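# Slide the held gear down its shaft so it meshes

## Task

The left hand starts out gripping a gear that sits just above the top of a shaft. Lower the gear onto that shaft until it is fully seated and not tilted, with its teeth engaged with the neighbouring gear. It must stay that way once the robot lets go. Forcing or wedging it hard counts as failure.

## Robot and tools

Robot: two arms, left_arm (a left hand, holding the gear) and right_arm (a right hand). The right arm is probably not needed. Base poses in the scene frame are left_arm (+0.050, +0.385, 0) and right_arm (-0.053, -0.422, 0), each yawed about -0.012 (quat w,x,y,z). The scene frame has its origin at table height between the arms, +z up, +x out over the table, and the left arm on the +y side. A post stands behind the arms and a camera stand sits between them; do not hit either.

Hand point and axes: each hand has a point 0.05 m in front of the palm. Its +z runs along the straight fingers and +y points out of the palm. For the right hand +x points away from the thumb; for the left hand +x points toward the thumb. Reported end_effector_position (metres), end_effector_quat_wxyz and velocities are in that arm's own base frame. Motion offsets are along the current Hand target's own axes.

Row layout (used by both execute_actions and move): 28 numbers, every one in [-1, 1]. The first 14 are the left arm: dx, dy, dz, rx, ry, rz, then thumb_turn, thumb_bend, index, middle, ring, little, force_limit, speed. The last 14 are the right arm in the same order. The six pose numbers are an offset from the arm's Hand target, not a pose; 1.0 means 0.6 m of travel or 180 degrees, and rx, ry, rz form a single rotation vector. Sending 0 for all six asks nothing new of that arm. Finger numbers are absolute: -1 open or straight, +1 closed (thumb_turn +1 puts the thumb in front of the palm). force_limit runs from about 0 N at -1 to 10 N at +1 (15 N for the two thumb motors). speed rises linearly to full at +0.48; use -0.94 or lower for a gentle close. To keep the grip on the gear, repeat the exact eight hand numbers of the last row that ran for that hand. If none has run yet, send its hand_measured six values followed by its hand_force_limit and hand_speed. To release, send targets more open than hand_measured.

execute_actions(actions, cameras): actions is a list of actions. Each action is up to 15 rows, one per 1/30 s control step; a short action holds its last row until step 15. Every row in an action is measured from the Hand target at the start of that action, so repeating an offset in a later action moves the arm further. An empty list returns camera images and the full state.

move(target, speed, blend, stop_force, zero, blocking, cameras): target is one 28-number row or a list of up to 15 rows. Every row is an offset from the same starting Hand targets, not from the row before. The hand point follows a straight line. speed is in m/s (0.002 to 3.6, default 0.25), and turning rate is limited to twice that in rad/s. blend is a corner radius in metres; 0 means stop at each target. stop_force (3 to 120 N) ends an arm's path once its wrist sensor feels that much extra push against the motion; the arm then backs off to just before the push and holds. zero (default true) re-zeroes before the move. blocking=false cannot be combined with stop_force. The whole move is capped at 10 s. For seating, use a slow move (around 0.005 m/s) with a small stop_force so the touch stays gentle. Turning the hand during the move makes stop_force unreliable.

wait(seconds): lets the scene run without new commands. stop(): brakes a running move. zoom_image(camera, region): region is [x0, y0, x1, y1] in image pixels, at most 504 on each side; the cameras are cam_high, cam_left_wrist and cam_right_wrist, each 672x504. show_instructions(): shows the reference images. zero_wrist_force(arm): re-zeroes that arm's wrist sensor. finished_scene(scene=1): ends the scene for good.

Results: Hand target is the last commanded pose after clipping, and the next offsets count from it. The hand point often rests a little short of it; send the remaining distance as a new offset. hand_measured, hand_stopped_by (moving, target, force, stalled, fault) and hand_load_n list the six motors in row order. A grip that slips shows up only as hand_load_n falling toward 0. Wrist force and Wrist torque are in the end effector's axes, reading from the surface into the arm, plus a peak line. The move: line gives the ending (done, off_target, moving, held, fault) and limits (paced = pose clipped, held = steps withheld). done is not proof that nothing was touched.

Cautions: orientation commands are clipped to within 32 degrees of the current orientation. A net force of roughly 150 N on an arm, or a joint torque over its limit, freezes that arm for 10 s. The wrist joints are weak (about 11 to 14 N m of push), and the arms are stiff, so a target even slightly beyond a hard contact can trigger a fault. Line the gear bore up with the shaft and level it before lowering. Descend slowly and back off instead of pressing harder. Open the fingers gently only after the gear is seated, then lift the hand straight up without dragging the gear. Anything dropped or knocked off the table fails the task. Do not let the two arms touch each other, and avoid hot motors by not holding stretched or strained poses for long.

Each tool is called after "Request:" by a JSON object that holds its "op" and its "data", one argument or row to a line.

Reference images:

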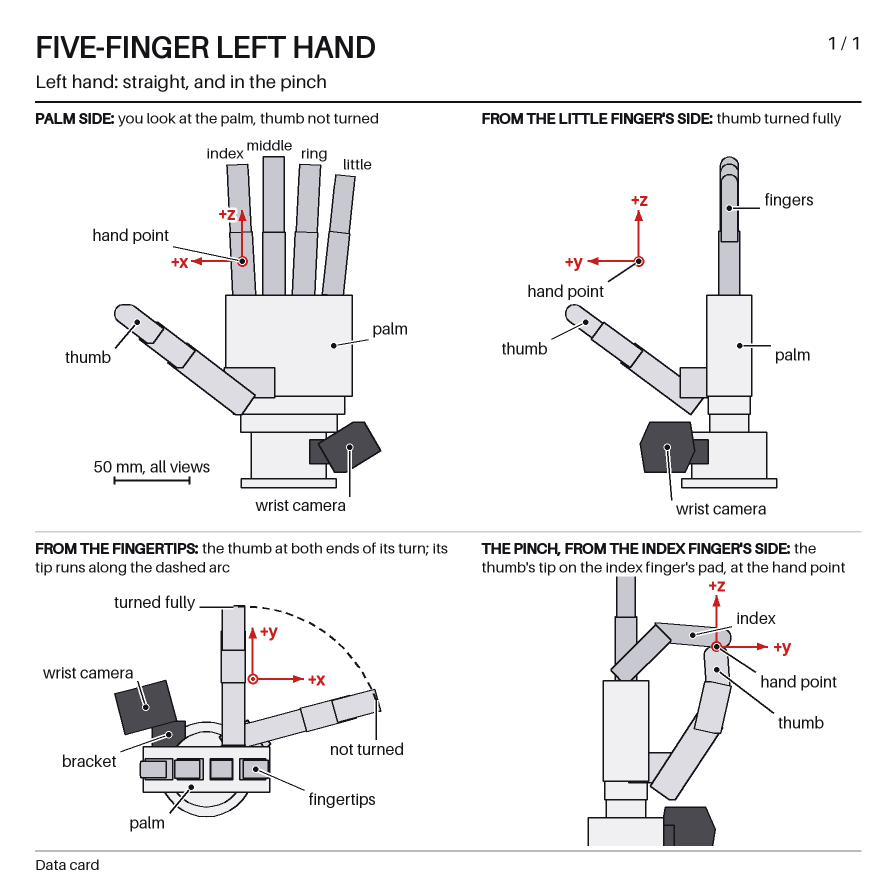

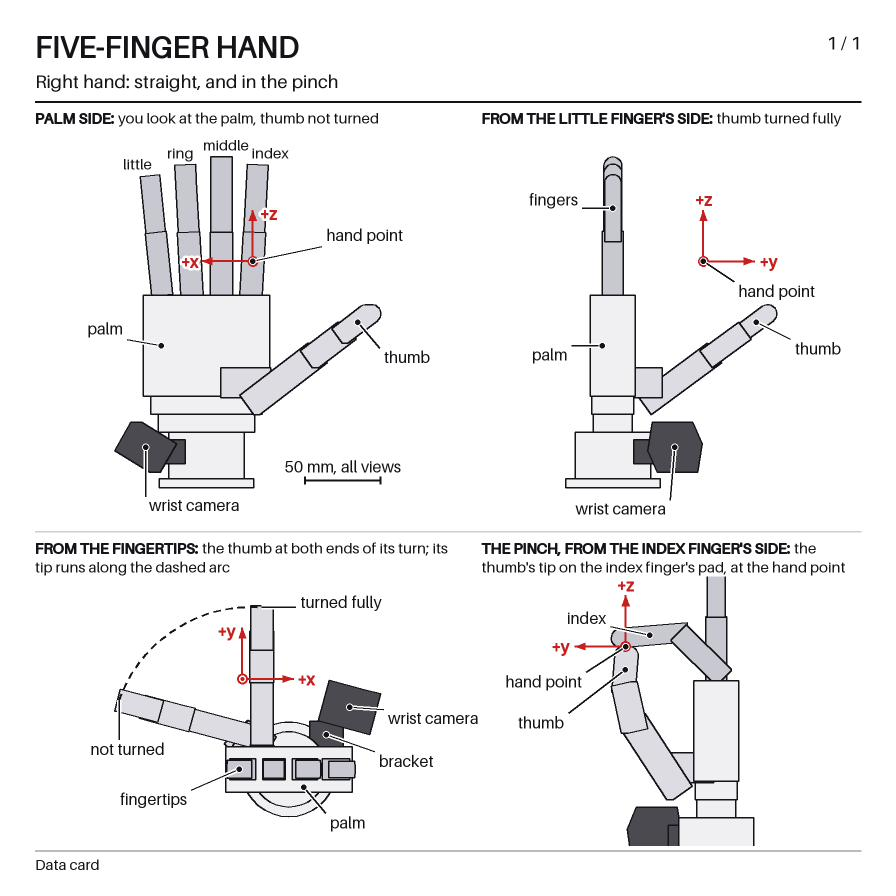

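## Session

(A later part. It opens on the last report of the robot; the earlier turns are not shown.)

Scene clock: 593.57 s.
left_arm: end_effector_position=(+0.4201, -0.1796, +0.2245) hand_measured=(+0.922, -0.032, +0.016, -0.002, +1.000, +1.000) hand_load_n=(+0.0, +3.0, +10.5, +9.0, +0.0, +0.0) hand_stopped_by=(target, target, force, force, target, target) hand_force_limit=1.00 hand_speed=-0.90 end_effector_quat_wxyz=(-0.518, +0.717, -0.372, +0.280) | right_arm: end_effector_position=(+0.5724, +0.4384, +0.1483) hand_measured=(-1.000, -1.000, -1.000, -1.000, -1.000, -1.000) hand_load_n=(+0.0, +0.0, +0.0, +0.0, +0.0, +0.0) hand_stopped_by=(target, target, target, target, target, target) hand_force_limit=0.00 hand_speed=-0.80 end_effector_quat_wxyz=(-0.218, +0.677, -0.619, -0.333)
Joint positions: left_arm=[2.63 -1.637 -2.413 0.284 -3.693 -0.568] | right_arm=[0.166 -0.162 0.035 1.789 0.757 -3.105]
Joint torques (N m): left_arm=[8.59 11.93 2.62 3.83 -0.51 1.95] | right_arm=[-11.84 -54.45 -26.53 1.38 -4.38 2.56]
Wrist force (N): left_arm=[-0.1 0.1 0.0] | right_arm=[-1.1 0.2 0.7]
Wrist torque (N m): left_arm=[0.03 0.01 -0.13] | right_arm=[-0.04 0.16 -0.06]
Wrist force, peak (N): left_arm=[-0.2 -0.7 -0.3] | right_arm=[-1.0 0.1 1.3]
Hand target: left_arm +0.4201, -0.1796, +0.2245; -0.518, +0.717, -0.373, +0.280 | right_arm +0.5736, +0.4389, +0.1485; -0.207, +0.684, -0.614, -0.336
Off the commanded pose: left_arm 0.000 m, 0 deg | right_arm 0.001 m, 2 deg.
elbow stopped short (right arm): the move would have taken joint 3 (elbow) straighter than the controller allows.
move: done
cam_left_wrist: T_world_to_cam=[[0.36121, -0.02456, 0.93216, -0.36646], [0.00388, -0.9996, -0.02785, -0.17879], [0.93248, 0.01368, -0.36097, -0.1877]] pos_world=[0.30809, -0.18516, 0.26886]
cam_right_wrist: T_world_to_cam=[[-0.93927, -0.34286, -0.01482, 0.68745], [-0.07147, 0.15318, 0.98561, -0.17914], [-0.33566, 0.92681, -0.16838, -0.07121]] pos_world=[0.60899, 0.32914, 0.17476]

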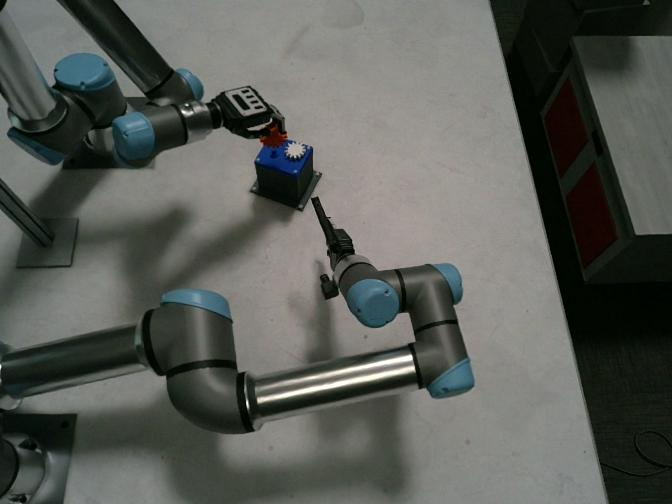

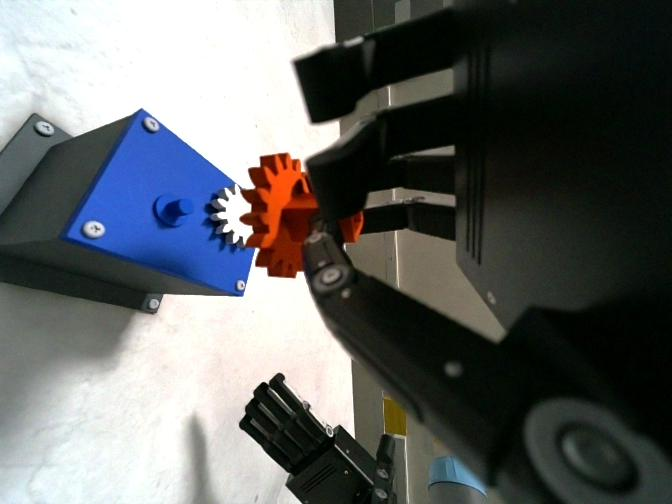

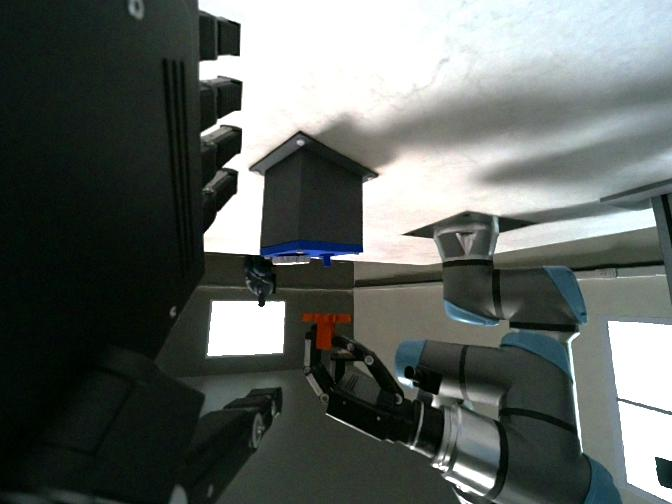

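Request:
{"op": "move", "data": {
  "target": [-0.0257,0.0442,0.0298,0.00623,-0.14063,-0.09992,0.922,-0.032,0.016,-0.002,1,1,1,-0.9,0,0,0,0,0,0,-1,-1,-1,-1,-1,-1,0,-0.8],
  "speed": 0.25,
  "cameras": ["all"]
}}

Request:
{"op": "zoom_image", "data": {
  "camera": "cam_right_wrist",
  "region": [250, 230, 380, 340]
}}

Request:
{"op": "zoom_image", "data": {
  "camera": "cam_left_wrist",
  "region": [160, 130, 380, 330]
}}

Request:
{"op": "zoom_image", "data": {
  "camera": "cam_right_wrist",
  "region": [295, 240, 365, 310]
}}

Scene clock: 854.67 s.
left_arm: end_effector_position=(+0.4190, -0.1622, +0.1935) hand_measured=(+0.922, -0.032, +0.016, -0.002, +1.000, +1.000) hand_load_n=(+0.0, +3.0, +10.5, +9.5, +0.0, +0.0) hand_stopped_by=(target, target, force, force, target, target) hand_force_limit=1.00 hand_speed=-0.90 end_effector_quat_wxyz=(-0.544, +0.805, -0.132, +0.197) | right_arm: end_effector_position=(+0.5724, +0.4384, +0.1483) hand_measured=(-1.000, -1.000, -1.000, -1.000, -1.000, -1.000) hand_load_n=(+0.0, +0.0, +0.0, +0.0, +0.0, +0.0) hand_stopped_by=(target, target, target, target, target, target) hand_force_limit=0.00 hand_speed=-0.80 end_effector_quat_wxyz=(-0.218, +0.677, -0.619, -0.333)
Joint positions: left_arm=[2.577 -1.587 -2.232 -1.045 -3.483 -1.917] | right_arm=[0.166 -0.162 0.035 1.789 0.757 -3.105]
Joint torques (N m): left_arm=[-8.74 13.94 28.36 0.9 0.26 -1.82] | right_arm=[-10.73 -56.55 -26.96 1.16 -4.16 2.78]
Wrist force (N): left_arm=[-0.4 -0.1 -0.1] | right_arm=[-1.0 0.4 1.0]
Wrist torque (N m): left_arm=[0.01 0.07 0.08] | right_arm=[-0.03 0.15 -0.05]
Wrist force, peak (N): left_arm=[-0.6 -0.3 -0.4] | right_arm=[-1.2 0.5 1.2]
Hand target: left_arm +0.4190, -0.1622, +0.1935; -0.544, +0.805, -0.132, +0.197 | right_arm +0.5736, +0.4389, +0.1485; -0.207, +0.684, -0.614, -0.336
Off the commanded pose: left_arm 0.000 m, 0 deg | right_arm 0.001 m, 2 deg.
elbow stopped short (right arm): the move would have taken joint 3 (elbow) straighter than the controller allows.
move: done
cam_left_wrist: T_world_to_cam=[[0.20372, 0.24867, 0.94692, -0.2293], [0.49198, -0.86222, 0.12058, -0.37318], [0.84644, 0.4413, -0.298, -0.10492]] pos_world=[0.31912, -0.21844, 0.23086]
cam_right_wrist: T_world_to_cam=[[-0.93927, -0.34286, -0.01482, 0.68745], [-0.07147, 0.15318, 0.98561, -0.17914], [-0.33566, 0.92681, -0.16838, -0.07121]] pos_world=[0.60899, 0.32914, 0.17476]

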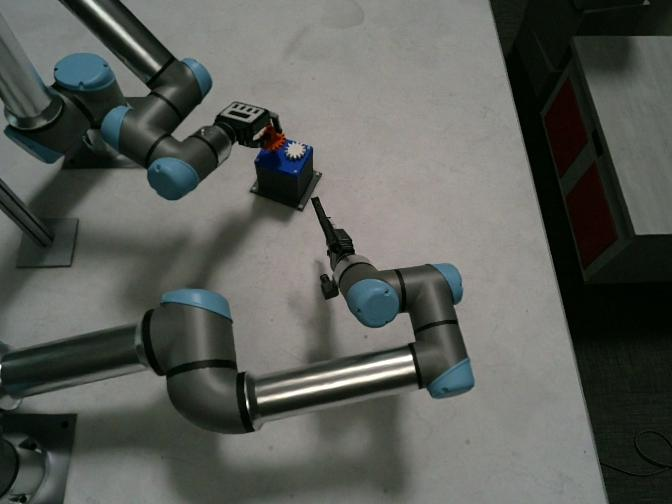

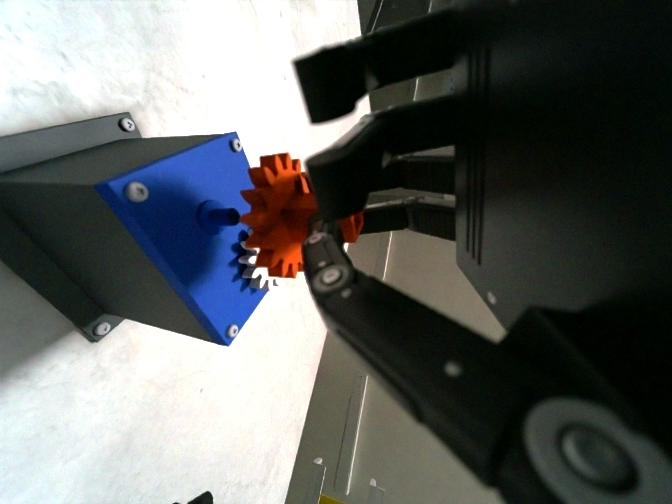

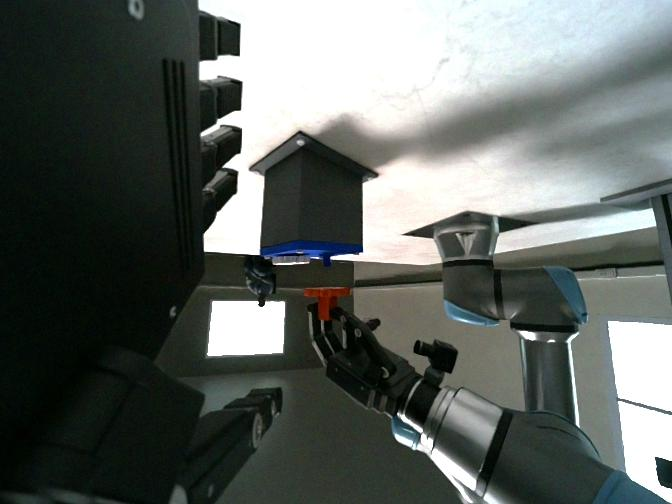

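Scaled by 3.877 from the camera's image (finer frame: 960x720).

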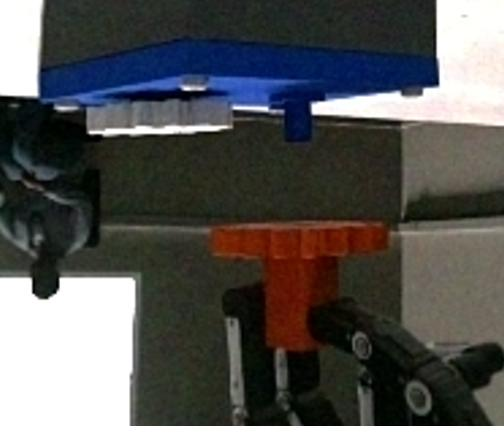

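Scaled by 2.291 from the camera's image (finer frame: 960x720).

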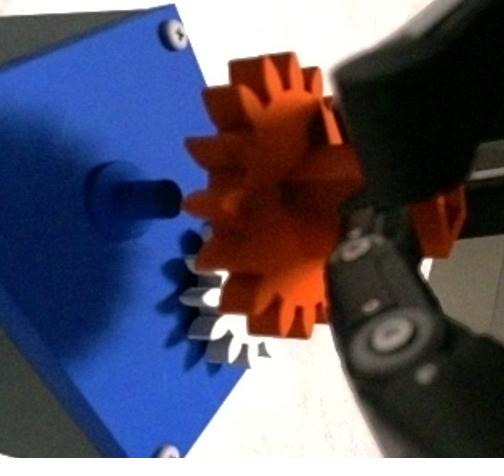

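Scaled by 7.200 from the camera's image (finer frame: 960x720).

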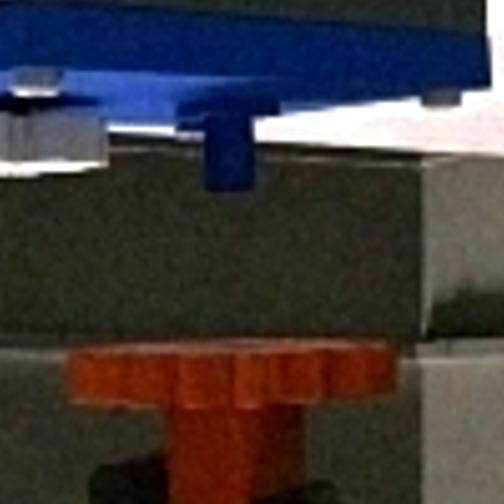

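Request:
{"op": "zoom_image", "data": {
  "camera": "cam_right_wrist",
  "region": [255, 235, 315, 275]
}}

Request:
{"op": "zoom_image", "data": {
  "camera": "cam_right_wrist",
  "region": [298, 275, 358, 325]
}}

Request:
{"op": "zoom_image", "data": {
  "camera": "cam_left_wrist",
  "region": [190, 180, 290, 280]
}}

Scaled by 8.400 from the camera's image (finer frame: 960x720).

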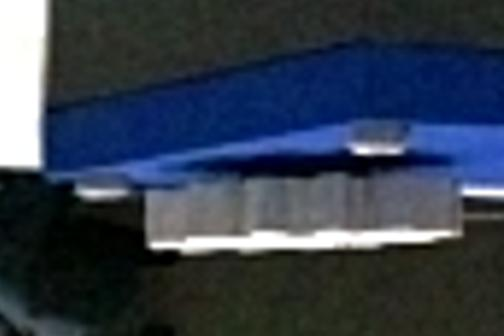

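Scaled by 8.400 from the camera's image (finer frame: 960x720).

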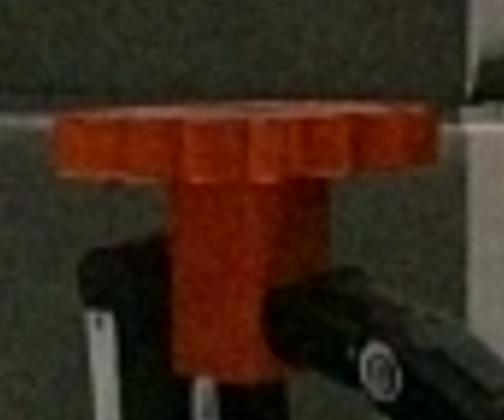

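Scaled by 5.040 from the camera's image (finer frame: 960x720).

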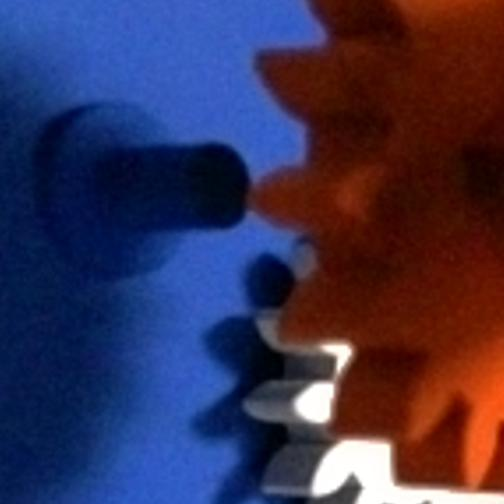

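Request:
{"op": "zoom_image", "data": {
  "camera": "cam_left_wrist",
  "region": [90, 170, 160, 220]
}}

Request:
{"op": "zoom_image", "data": {
  "camera": "cam_left_wrist",
  "region": [210, 120, 270, 180]
}}

Request:
{"op": "zoom_image", "data": {
  "camera": "cam_left_wrist",
  "region": [205, 270, 285, 350]
}}

Request:
{"op": "zoom_image", "data": {
  "camera": "cam_left_wrist",
  "region": [185, 190, 245, 240]
}}

Scaled by 7.200 from the camera's image (finer frame: 960x720).

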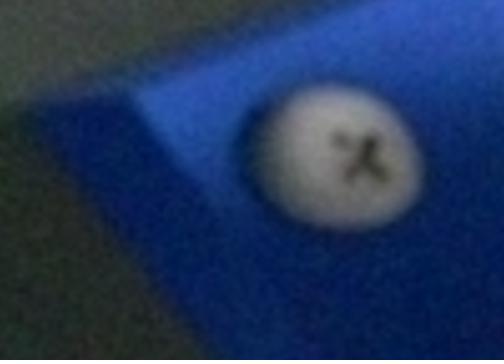

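Scaled by 8.400 from the camera's image (finer frame: 960x720).

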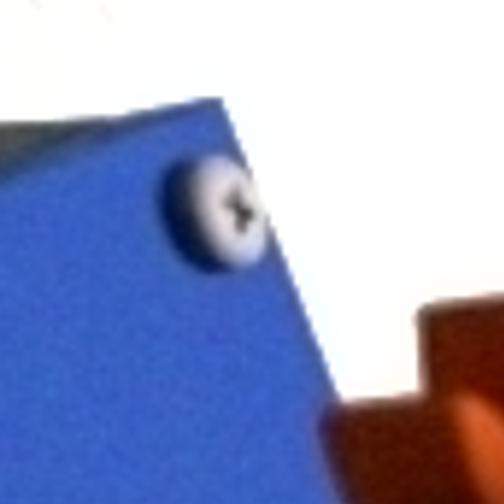

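Scaled by 6.300 from the camera's image (finer frame: 960x720).

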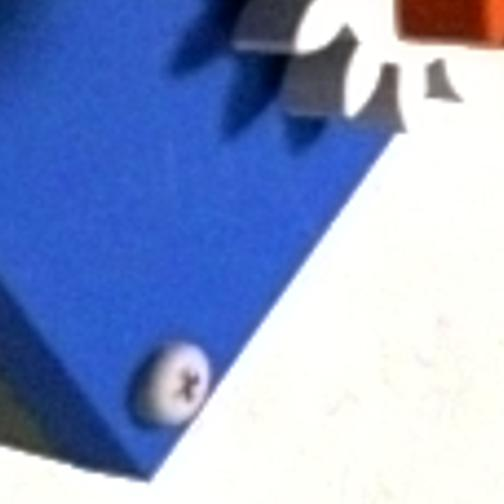

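Scaled by 8.400 from the camera's image (finer frame: 960x720).

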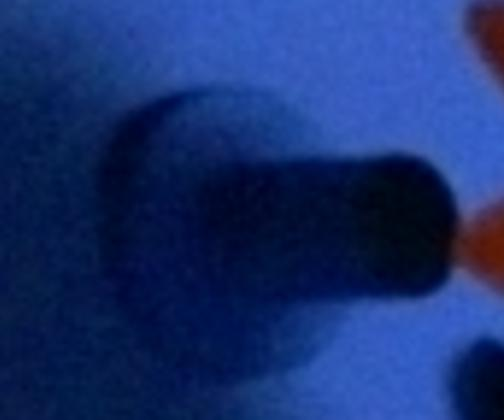

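Request:
{"op": "move", "data": {
  "target": [0,0,0,-0.0112,0.2092,0.0738,0.922,-0.032,0.016,-0.002,1,1,1,-0.9,0,0,0,0,0,0,-1,-1,-1,-1,-1,-1,0,-0.8],
  "speed": 0.25,
  "cameras": ["all"]
}}

Request:
{"op": "zoom_image", "data": {
  "camera": "cam_right_wrist",
  "region": [295, 275, 355, 325]
}}

Request:
{"op": "zoom_image", "data": {
  "camera": "cam_left_wrist",
  "region": [235, 145, 305, 215]
}}

Request:
{"op": "zoom_image", "data": {
  "camera": "cam_left_wrist",
  "region": [235, 210, 305, 280]
}}

Scene clock: 951.47 s.
left_arm: end_effector_position=(+0.4190, -0.1622, +0.1935) hand_measured=(+0.922, -0.032, +0.016, -0.002, +1.000, +1.000) hand_load_n=(+0.0, +3.0, +10.5, +9.5, +0.0, +0.0) hand_stopped_by=(target, target, force, force, target, target) hand_force_limit=1.00 hand_speed=-0.90 end_effector_quat_wxyz=(-0.477, +0.687, -0.394, +0.380) | right_arm: end_effector_position=(+0.5724, +0.4384, +0.1483) hand_measured=(-1.000, -1.000, -1.000, -1.000, -1.000, -1.000) hand_load_n=(+0.0, +0.0, +0.0, +0.0, +0.0, +0.0) hand_stopped_by=(target, target, target, target, target, target) hand_force_limit=0.00 hand_speed=-0.80 end_effector_quat_wxyz=(-0.218, +0.677, -0.619, -0.333)
Joint positions: left_arm=[2.802 -1.746 -2.59 0.858 -4.024 -0.371] | right_arm=[0.166 -0.162 0.035 1.789 0.757 -3.105]
Joint torques (N m): left_arm=[9.63 10.86 -2.13 3.14 -0.93 2.04] | right_arm=[-11.97 -56.16 -26.19 1.27 -3.83 2.61]
Wrist force (N): left_arm=[-0.3 0.3 0.0] | right_arm=[-0.9 0.5 1.1]
Wrist torque (N m): left_arm=[0.04 0.03 -0.13] | right_arm=[-0.02 0.14 -0.04]
Wrist force, peak (N): left_arm=[-0.8 0.1 -0.4] | right_arm=[-1.1 0.7 1.3]
Hand target: left_arm +0.4190, -0.1622, +0.1935; -0.477, +0.687, -0.394, +0.380 | right_arm +0.5736, +0.4389, +0.1485; -0.207, +0.684, -0.614, -0.336
Off the commanded pose: left_arm 0.000 m, 0 deg | right_arm 0.001 m, 2 deg.
elbow stopped short (right arm): the move would have taken joint 3 (elbow) straighter than the controller allows.
move: done
cam_left_wrist: T_world_to_cam=[[0.25613, 0.00578, 0.96663, -0.29446], [-0.17703, -0.98279, 0.05279, -0.09935], [0.95029, -0.18464, -0.2507, -0.25911]] pos_world=[0.30406, -0.14378, 0.22492]
cam_right_wrist: T_world_to_cam=[[-0.93927, -0.34286, -0.01482, 0.68745], [-0.07147, 0.15318, 0.98561, -0.17914], [-0.33566, 0.92681, -0.16838, -0.07121]] pos_world=[0.60899, 0.32914, 0.17476]

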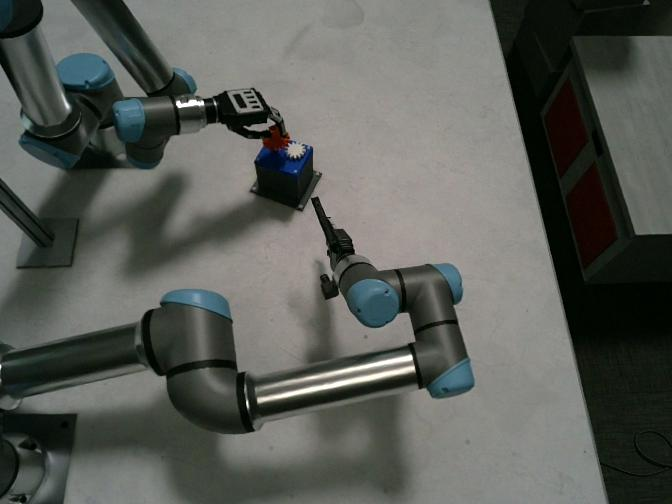

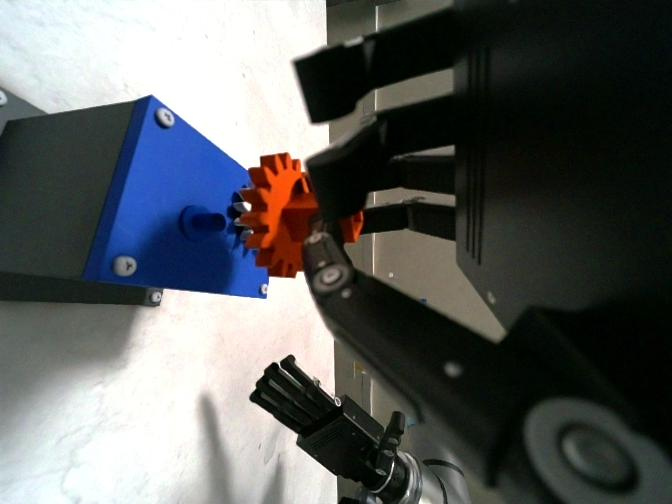

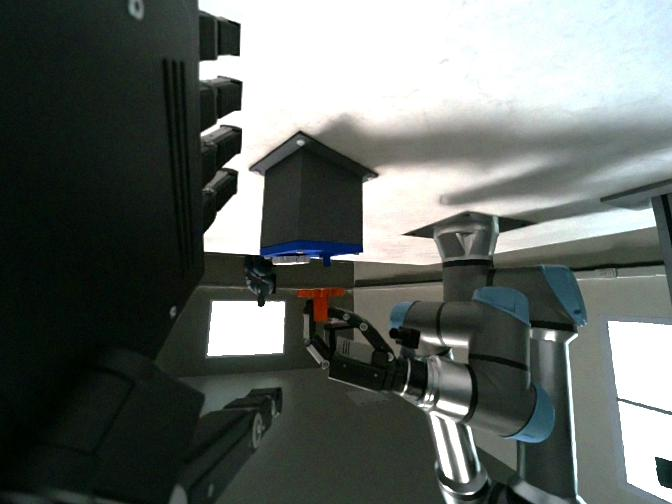

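Scaled by 8.400 from the camera's image (finer frame: 960x720).

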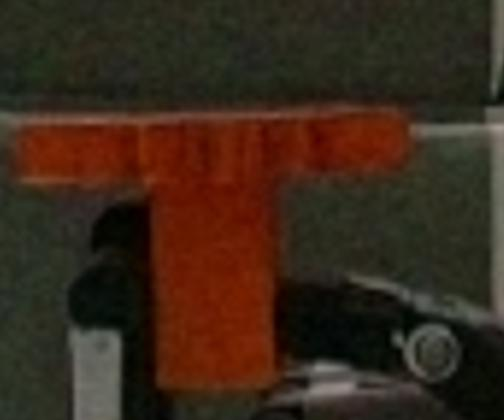

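Scaled by 7.200 from the camera's image (finer frame: 960x720).

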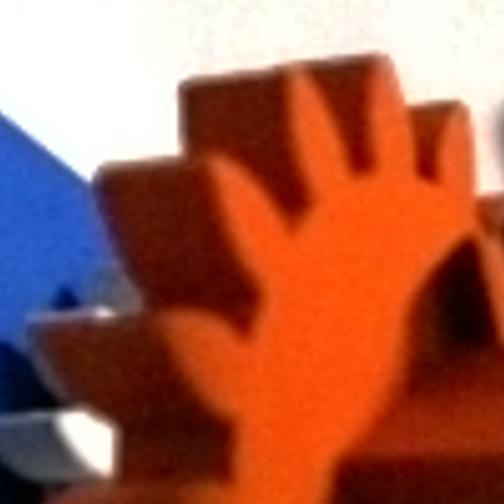

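Scaled by 7.200 from the camera's image (finer frame: 960x720).

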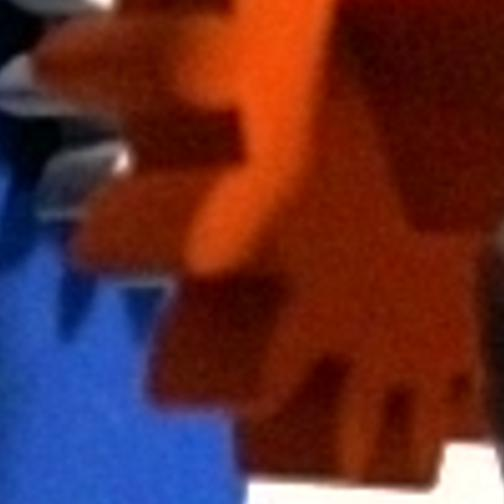

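Request:
{"op": "move", "data": {
  "target": [-0.0040,0.0315,0.0080,0.01474,-0.20159,-0.07681,0.922,-0.032,0.016,-0.002,1,1,1,-0.9,0,0,0,0,0,0,-1,-1,-1,-1,-1,-1,0,-0.8],
  "speed": 0.25,
  "cameras": ["cam_left_wrist","cam_right_wrist"]
}}

Request:
{"op": "zoom_image", "data": {
  "camera": "cam_right_wrist",
  "region": [255, 235, 365, 305]
}}

Request:
{"op": "zoom_image", "data": {
  "camera": "cam_right_wrist",
  "region": [300, 250, 355, 300]
}}

Request:
{"op": "zoom_image", "data": {
  "camera": "cam_left_wrist",
  "region": [190, 150, 330, 290]
}}

Request:
{"op": "zoom_image", "data": {
  "camera": "cam_left_wrist",
  "region": [210, 190, 270, 250]
}}

Scene clock: 1036.60 s.
left_arm: end_effector_position=(+0.4189, -0.1627, +0.1739) hand_measured=(+0.922, -0.032, +0.016, -0.002, +1.000, +1.000) hand_load_n=(+0.0, +3.0, +10.5, +9.0, +0.0, +0.0) hand_stopped_by=(target, target, force, force, target, target) hand_force_limit=1.00 hand_speed=-0.90 end_effector_quat_wxyz=(-0.543, +0.802, -0.133, +0.211) | right_arm: end_effector_position=(+0.5724, +0.4384, +0.1483) hand_measured=(-1.000, -1.000, -1.000, -1.000, -1.000, -1.000) hand_load_n=(+0.0, +0.0, +0.0, +0.0, +0.0, +0.0) hand_stopped_by=(target, target, target, target, target, target) hand_force_limit=0.00 hand_speed=-0.80 end_effector_quat_wxyz=(-0.218, +0.677, -0.619, -0.333)
Joint positions: left_arm=[2.574 -1.629 -2.283 -0.893 -3.471 -1.875] | right_arm=[0.166 -0.162 0.035 1.789 0.757 -3.105]
Joint torques (N m): left_arm=[-9.88 26.48 27.38 0.93 0.39 -1.65] | right_arm=[-10.52 -57.67 -26.1 1.19 -3.62 2.59]
Wrist force (N): left_arm=[-0.4 -0.3 0.1] | right_arm=[-0.8 0.4 0.9]
Wrist torque (N m): left_arm=[-0.04 0.09 0.10] | right_arm=[-0.03 0.12 -0.04]
Wrist force, peak (N): left_arm=[-0.7 -0.1 -0.5] | right_arm=[-1.4 0.5 1.3]
Hand target: left_arm +0.4189, -0.1628, +0.1738; -0.543, +0.802, -0.133, +0.211 | right_arm +0.5736, +0.4389, +0.1485; -0.207, +0.684, -0.614, -0.336
Off the commanded pose: left_arm 0.000 m, 0 deg | right_arm 0.001 m, 2 deg.
elbow stopped short (right arm): the move would have taken joint 3 (elbow) straighter than the controller allows.
move: done
cam_left_wrist: T_world_to_cam=[[0.18812, 0.24664, 0.95067, -0.20505], [0.47367, -0.87073, 0.13217, -0.36701], [0.86038, 0.42544, -0.28063, -0.12199]] pos_world=[0.31737, -0.21709, 0.2092]
cam_right_wrist: T_world_to_cam=[[-0.93927, -0.34286, -0.01482, 0.68745], [-0.07147, 0.15318, 0.98561, -0.17914], [-0.33566, 0.92681, -0.16838, -0.07121]] pos_world=[0.60899, 0.32914, 0.17476]

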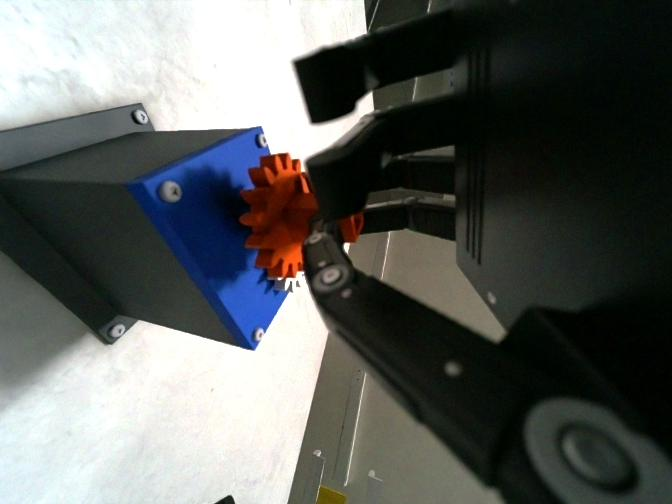

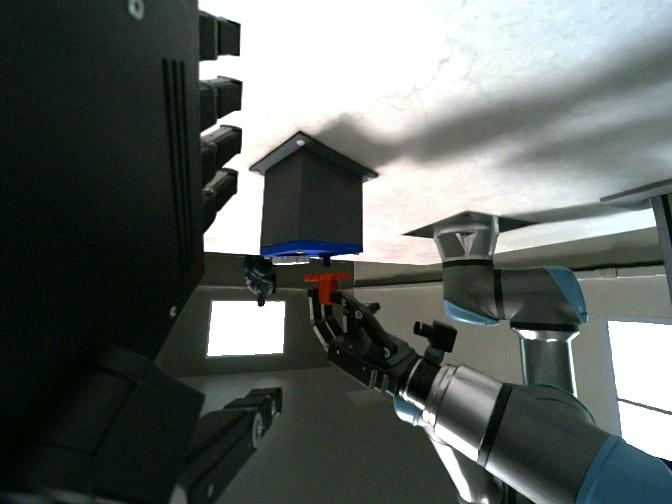

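Scaled by 4.582 from the camera's image (finer frame: 960x720).

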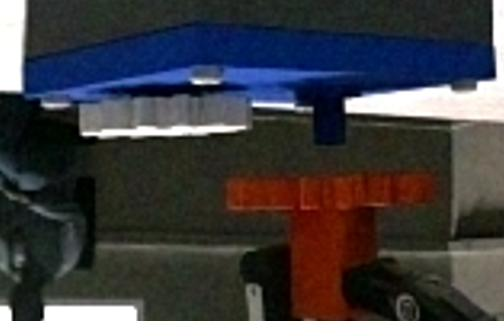

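Scaled by 9.164 from the camera's image (finer frame: 960x720).

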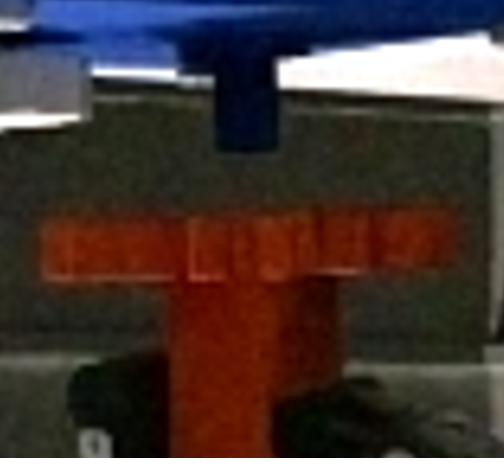

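Scaled by 3.600 from the camera's image (finer frame: 960x720).

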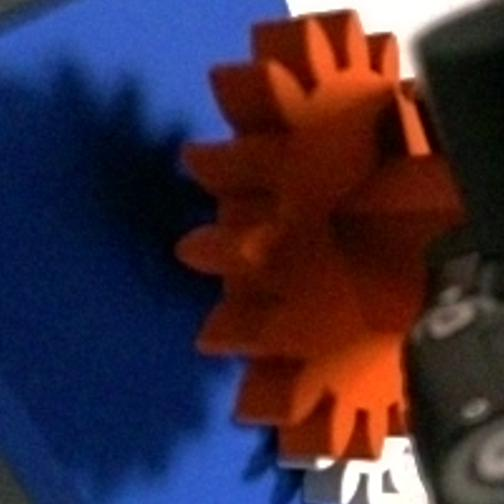

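Scaled by 8.400 from the camera's image (finer frame: 960x720).

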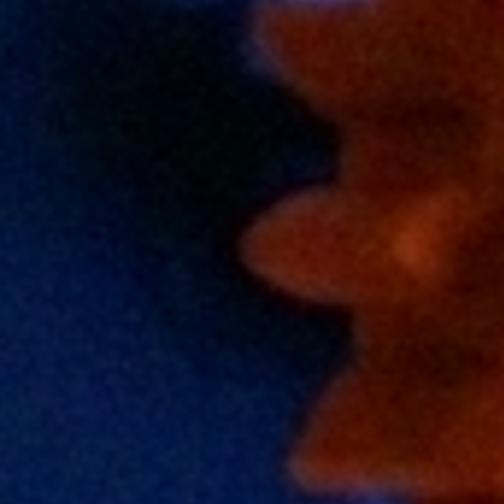

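Request:
{"op": "move", "data": {
  "target": [-0.00253,0.02185,0.00758,0,0,0,0.922,-0.032,0.016,-0.002,1,1,1,-0.9,0,0,0,0,0,0,-1,-1,-1,-1,-1,-1,0,-0.8],
  "speed": 0.008,
  "stop_force": 4,
  "cameras": ["cam_left_wrist","cam_right_wrist"]
}}

Request:
{"op": "zoom_image", "data": {
  "camera": "cam_right_wrist",
  "region": [255, 235, 365, 305]
}}

Request:
{"op": "zoom_image", "data": {
  "camera": "cam_right_wrist",
  "region": [300, 240, 355, 290]
}}

Request:
{"op": "zoom_image", "data": {
  "camera": "cam_left_wrist",
  "region": [190, 150, 330, 310]
}}

Scene clock: 1082.13 s.
left_arm: end_effector_position=(+0.4200, -0.1633, +0.1599) hand_measured=(+0.922, -0.032, +0.016, -0.002, +1.000, +1.000) hand_load_n=(+0.0, +3.0, +10.5, +9.5, +0.0, +0.0) hand_stopped_by=(target, target, force, force, target, target) hand_force_limit=1.00 hand_speed=-0.90 end_effector_quat_wxyz=(-0.543, +0.802, -0.133, +0.211) | right_arm: end_effector_position=(+0.5724, +0.4384, +0.1483) hand_measured=(-1.000, -1.000, -1.000, -1.000, -1.000, -1.000) hand_load_n=(+0.0, +0.0, +0.0, +0.0, +0.0, +0.0) hand_stopped_by=(target, target, target, target, target, target) hand_force_limit=0.00 hand_speed=-0.80 end_effector_quat_wxyz=(-0.218, +0.677, -0.619, -0.333)
Joint positions: left_arm=[2.574 -1.663 -2.296 -0.848 -3.471 -1.876] | right_arm=[0.166 -0.162 0.035 1.789 0.757 -3.105]
Joint torques (N m): left_arm=[5.84 15.29 5.7 3.71 2.36 1.42] | right_arm=[-9.53 -58.04 -27.03 1.18 -3.33 2.67]
Wrist force (N): left_arm=[-0.5 -0.1 -0.1] | right_arm=[-0.8 0.6 1.1]
Wrist torque (N m): left_arm=[0.02 0.09 0.08] | right_arm=[0.00 0.12 -0.03]
Wrist force, peak (N): left_arm=[-0.6 0.2 -0.2] | right_arm=[-1.3 0.6 1.3]
Hand target: left_arm +0.4200, -0.1633, +0.1599; -0.543, +0.802, -0.133, +0.211 | right_arm +0.5736, +0.4389, +0.1485; -0.207, +0.684, -0.614, -0.336
Off the commanded pose: left_arm 0.000 m, 0 deg | right_arm 0.001 m, 2 deg.
elbow stopped short (right arm): the move would have taken joint 3 (elbow) straighter than the controller allows.
move: done
cam_left_wrist: T_world_to_cam=[[0.18807, 0.24657, 0.9507, -0.1919], [0.47412, -0.87052, 0.13198, -0.36627], [0.86014, 0.42592, -0.28062, -0.1264]] pos_world=[0.31847, -0.21769, 0.1953]
cam_right_wrist: T_world_to_cam=[[-0.93927, -0.34286, -0.01482, 0.68745], [-0.07147, 0.15318, 0.98561, -0.17914], [-0.33566, 0.92681, -0.16838, -0.07121]] pos_world=[0.60899, 0.32914, 0.17476]

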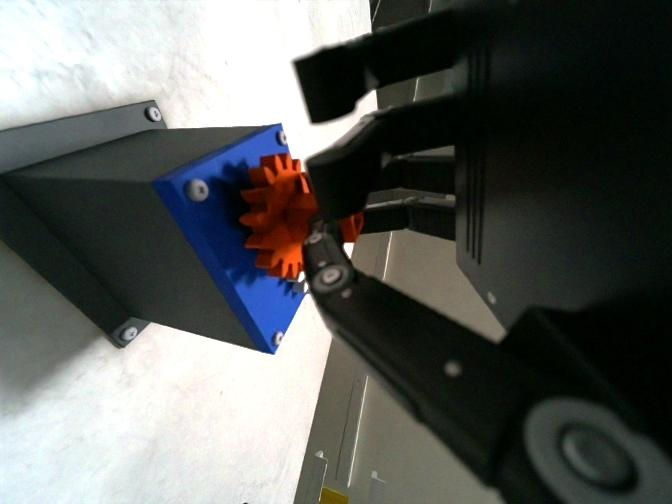

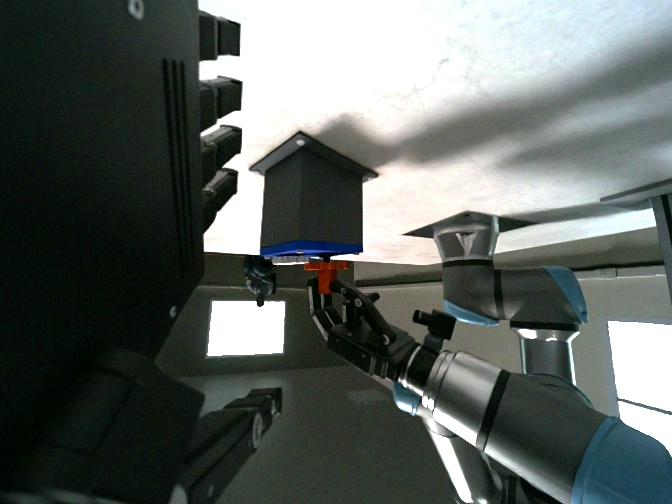

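Scaled by 4.582 from the camera's image (finer frame: 960x720).

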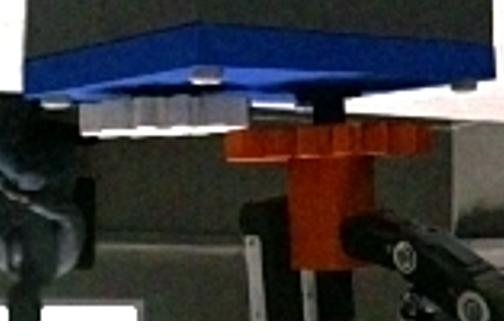

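Scaled by 9.164 from the camera's image (finer frame: 960x720).

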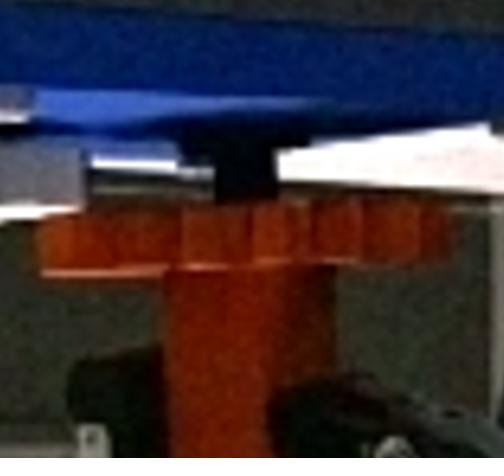

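Scaled by 3.150 from the camera's image (finer frame: 960x720).

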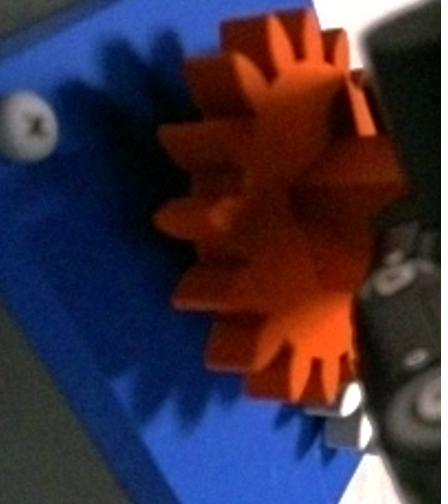

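Request:
{"op": "move", "data": {
  "target": [-0.00163,0.02043,0.00703,0,0,0,0.922,-0.032,0.016,-0.002,1,1,1,-0.9,0,0,0,0,0,0,-1,-1,-1,-1,-1,-1,0,-0.8],
  "speed": 0.008,
  "stop_force": 4,
  "cameras": ["cam_left_wrist","cam_right_wrist"]
}}

Request:
{"op": "zoom_image", "data": {
  "camera": "cam_right_wrist",
  "region": [255, 230, 365, 300]
}}

Request:
{"op": "zoom_image", "data": {
  "camera": "cam_right_wrist",
  "region": [300, 235, 355, 285]
}}

Request:
{"op": "zoom_image", "data": {
  "camera": "cam_left_wrist",
  "region": [190, 150, 330, 310]
}}

Scene clock: 1103.40 s.
left_arm: end_effector_position=(+0.4201, -0.1633, +0.1593) hand_measured=(+0.922, -0.032, +0.016, -0.002, +1.000, +1.000) hand_load_n=(+0.0, +4.0, +10.0, +9.0, +0.0, +0.0) hand_stopped_by=(target, target, force, force, target, target) hand_force_limit=1.00 hand_speed=-0.90 end_effector_quat_wxyz=(-0.543, +0.802, -0.133, +0.211) | right_arm: end_effector_position=(+0.5724, +0.4384, +0.1483) hand_measured=(-1.000, -1.000, -1.000, -1.000, -1.000, -1.000) hand_load_n=(+0.0, +0.0, +0.0, +0.0, +0.0, +0.0) hand_stopped_by=(target, target, target, target, target, target) hand_force_limit=0.00 hand_speed=-0.80 end_effector_quat_wxyz=(-0.218, +0.677, -0.619, -0.333)
Joint positions: left_arm=[2.574 -1.664 -2.297 -0.846 -3.471 -1.876] | right_arm=[0.166 -0.162 0.035 1.789 0.757 -3.105]
Joint torques (N m): left_arm=[6.2 30.38 26.54 0.79 0.76 0.58] | right_arm=[-9.44 -56.98 -27.26 1.37 -3.4 2.51]
Wrist force (N): left_arm=[-0.5 -1.2 -0.2] | right_arm=[-1.3 0.3 1.0]
Wrist torque (N m): left_arm=[0.05 0.08 0.07] | right_arm=[-0.05 0.19 -0.07]
Wrist force, peak (N): left_arm=[-3.7 -6.9 -2.8] | right_arm=[-1.4 0.5 1.0]
Hand target: left_arm +0.4201, -0.1633, +0.1593; -0.543, +0.802, -0.133, +0.211 (not the last commanded pose) | right_arm +0.5736, +0.4389, +0.1485; -0.207, +0.684, -0.614, -0.336
Off the commanded pose: left_arm 0.012 m, 0 deg | right_arm 0.001 m, 2 deg.
elbow stopped short (right arm): the move would have taken joint 3 (elbow) straighter than the controller allows.
move: contact (left_arm)
cam_left_wrist: T_world_to_cam=[[0.18811, 0.24648, 0.95071, -0.19124], [0.4741, -0.87054, 0.13189, -0.36625], [0.86014, 0.42592, -0.28062, -0.12656]] pos_world=[0.31847, -0.21779, 0.1946]
cam_right_wrist: T_world_to_cam=[[-0.93927, -0.34286, -0.01482, 0.68745], [-0.07147, 0.15318, 0.98561, -0.17914], [-0.33566, 0.92681, -0.16838, -0.07121]] pos_world=[0.60899, 0.32914, 0.17476]

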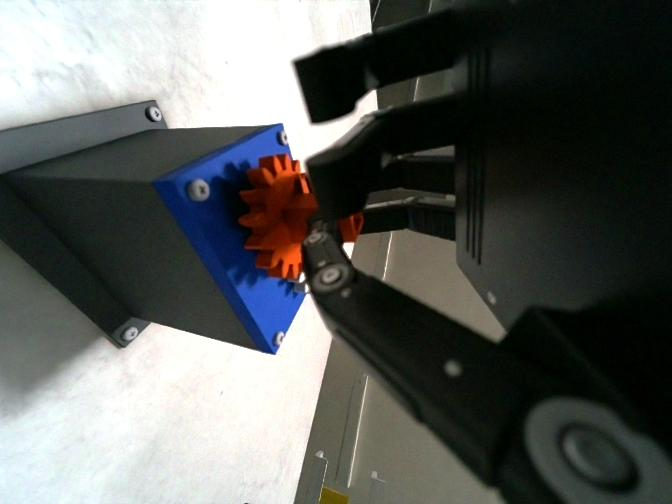

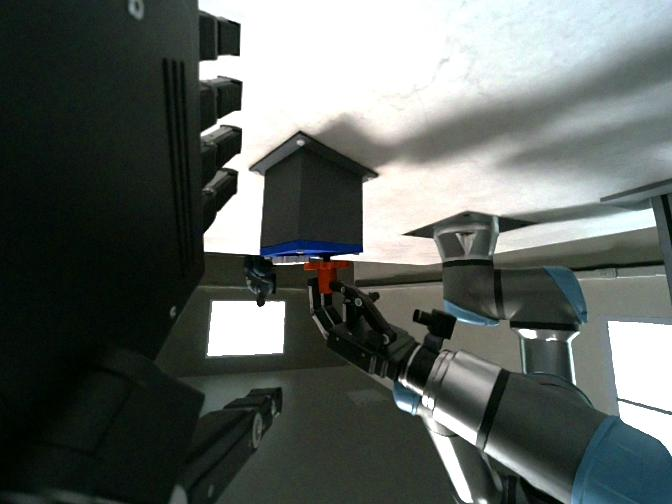

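Scaled by 4.582 from the camera's image (finer frame: 960x720).

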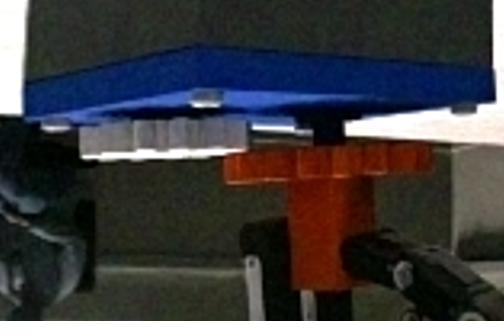

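Scaled by 9.164 from the camera's image (finer frame: 960x720).

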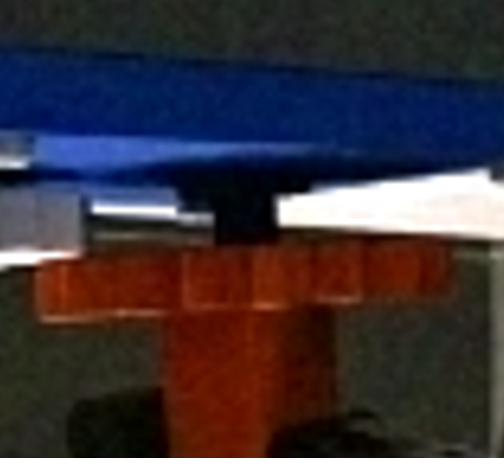

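Scaled by 3.150 from the camera's image (finer frame: 960x720).

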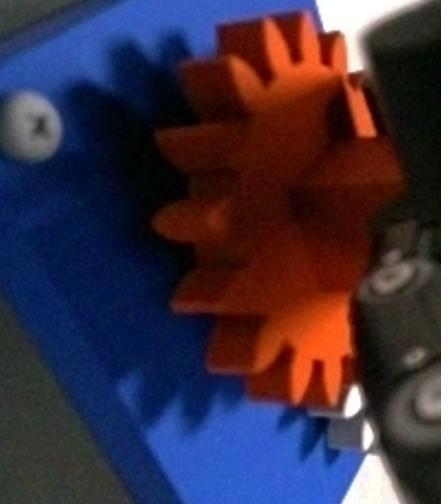

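Request:
{"op": "move", "data": {
  "target": [0.00006,-0.00079,-0.00027,0,0,0,0.922,-0.032,0.016,-0.002,1,1,1,-0.9,0,0,0,0,0,0,-1,-1,-1,-1,-1,-1,0,-0.8],
  "speed": 0.01
}}

Request:
{"op": "move", "data": {
  "target": [-0.00147,-0.00125,0.00272,0,0,0,0.922,-0.032,0.016,-0.002,1,1,1,-0.9,0,0,0,0,0,0,-1,-1,-1,-1,-1,-1,0,-0.8],
  "speed": 0.004,
  "stop_force": 3
}}

Scene clock: 1156.07 s.
left_arm: end_effector_position=(+0.4200, -0.1633, +0.1598) hand_measured=(+0.922, -0.032, +0.016, -0.002, +1.000, +1.000) hand_load_n=(+0.0, +3.0, +10.0, +9.0, +0.0, +0.0) hand_stopped_by=(target, target, force, force, target, target) hand_force_limit=1.00 hand_speed=-0.90 end_effector_quat_wxyz=(-0.543, +0.802, -0.133, +0.211) | right_arm: end_effector_position=(+0.5724, +0.4384, +0.1483) hand_measured=(-1.000, -1.000, -1.000, -1.000, -1.000, -1.000) hand_load_n=(+0.0, +0.0, +0.0, +0.0, +0.0, +0.0) hand_stopped_by=(target, target, target, target, target, target) hand_force_limit=0.00 hand_speed=-0.80 end_effector_quat_wxyz=(-0.218, +0.677, -0.619, -0.333)
Joint positions: left_arm=[2.574 -1.663 -2.296 -0.848 -3.471 -1.876] | right_arm=[0.166 -0.162 0.035 1.789 0.757 -3.105]
Joint torques (N m): left_arm=[2.77 29.86 26.76 0.67 0.47 1.4] | right_arm=[-9.19 -58.42 -27.86 1.06 -3.01 2.76]
Wrist force (N): left_arm=[0.0 -0.1 -0.1] | right_arm=[-1.0 0.5 1.1]
Wrist torque (N m): left_arm=[0.05 0.02 0.11] | right_arm=[-0.03 0.15 -0.05]
Wrist force, peak (N): left_arm=[-0.4 -1.5 -0.1] | right_arm=[-1.3 0.3 1.3]
Hand target: left_arm +0.4200, -0.1633, +0.1598; -0.543, +0.802, -0.133, +0.211 | right_arm +0.5736, +0.4389, +0.1485; -0.207, +0.684, -0.614, -0.336
Off the commanded pose: left_arm 0.000 m, 0 deg | right_arm 0.001 m, 2 deg.
elbow stopped short (right arm): the move would have taken joint 3 (elbow) straighter than the controller allows.
move: done

Scene clock: 1157.40 s.
left_arm: end_effector_position=(+0.4200, -0.1613, +0.1598) hand_measured=(+0.922, -0.032, +0.016, -0.002, +1.000, +1.000) hand_load_n=(+0.0, +2.5, +10.0, +8.5, +0.0, +0.0) hand_stopped_by=(target, target, force, force, target, target) hand_force_limit=1.00 hand_speed=-0.90 end_effector_quat_wxyz=(-0.543, +0.802, -0.133, +0.211) | right_arm: end_effector_position=(+0.5724, +0.4384, +0.1483) hand_measured=(-1.000, -1.000, -1.000, -1.000, -1.000, -1.000) hand_load_n=(+0.0, +0.0, +0.0, +0.0, +0.0, -0.5) hand_stopped_by=(target, target, target, target, target, target) hand_force_limit=0.00 hand_speed=-0.80 end_effector_quat_wxyz=(-0.218, +0.677, -0.619, -0.333)
Joint positions: left_arm=[2.579 -1.662 -2.302 -0.831 -3.47 -1.864] | right_arm=[0.166 -0.162 0.035 1.789 0.757 -3.105]
Joint torques (N m): left_arm=[10.26 30 3.98 3.45 3.44 1.84] | right_arm=[-8.88 -60.26 -26.82 1.33 -2.9 2.61]
Wrist force (N): left_arm=[0.6 0.9 -2.1] | right_arm=[-1.1 0.4 1.1]
Wrist torque (N m): left_arm=[0.11 -0.02 -0.15] | right_arm=[-0.04 0.16 -0.05]
Wrist force, peak (N): left_arm=[0.3 1.2 -2.1] | right_arm=[-1.3 0.3 1.3]
Hand target: left_arm +0.4200, -0.1613, +0.1598; -0.543, +0.802, -0.133, +0.211 | right_arm +0.5736, +0.4389, +0.1485; -0.207, +0.684, -0.614, -0.336
Off the commanded pose: left_arm 0.000 m, 0 deg | right_arm 0.001 m, 2 deg.
elbow stopped short (right arm): the move would have taken joint 3 (elbow) straighter than the controller allows.
move: done


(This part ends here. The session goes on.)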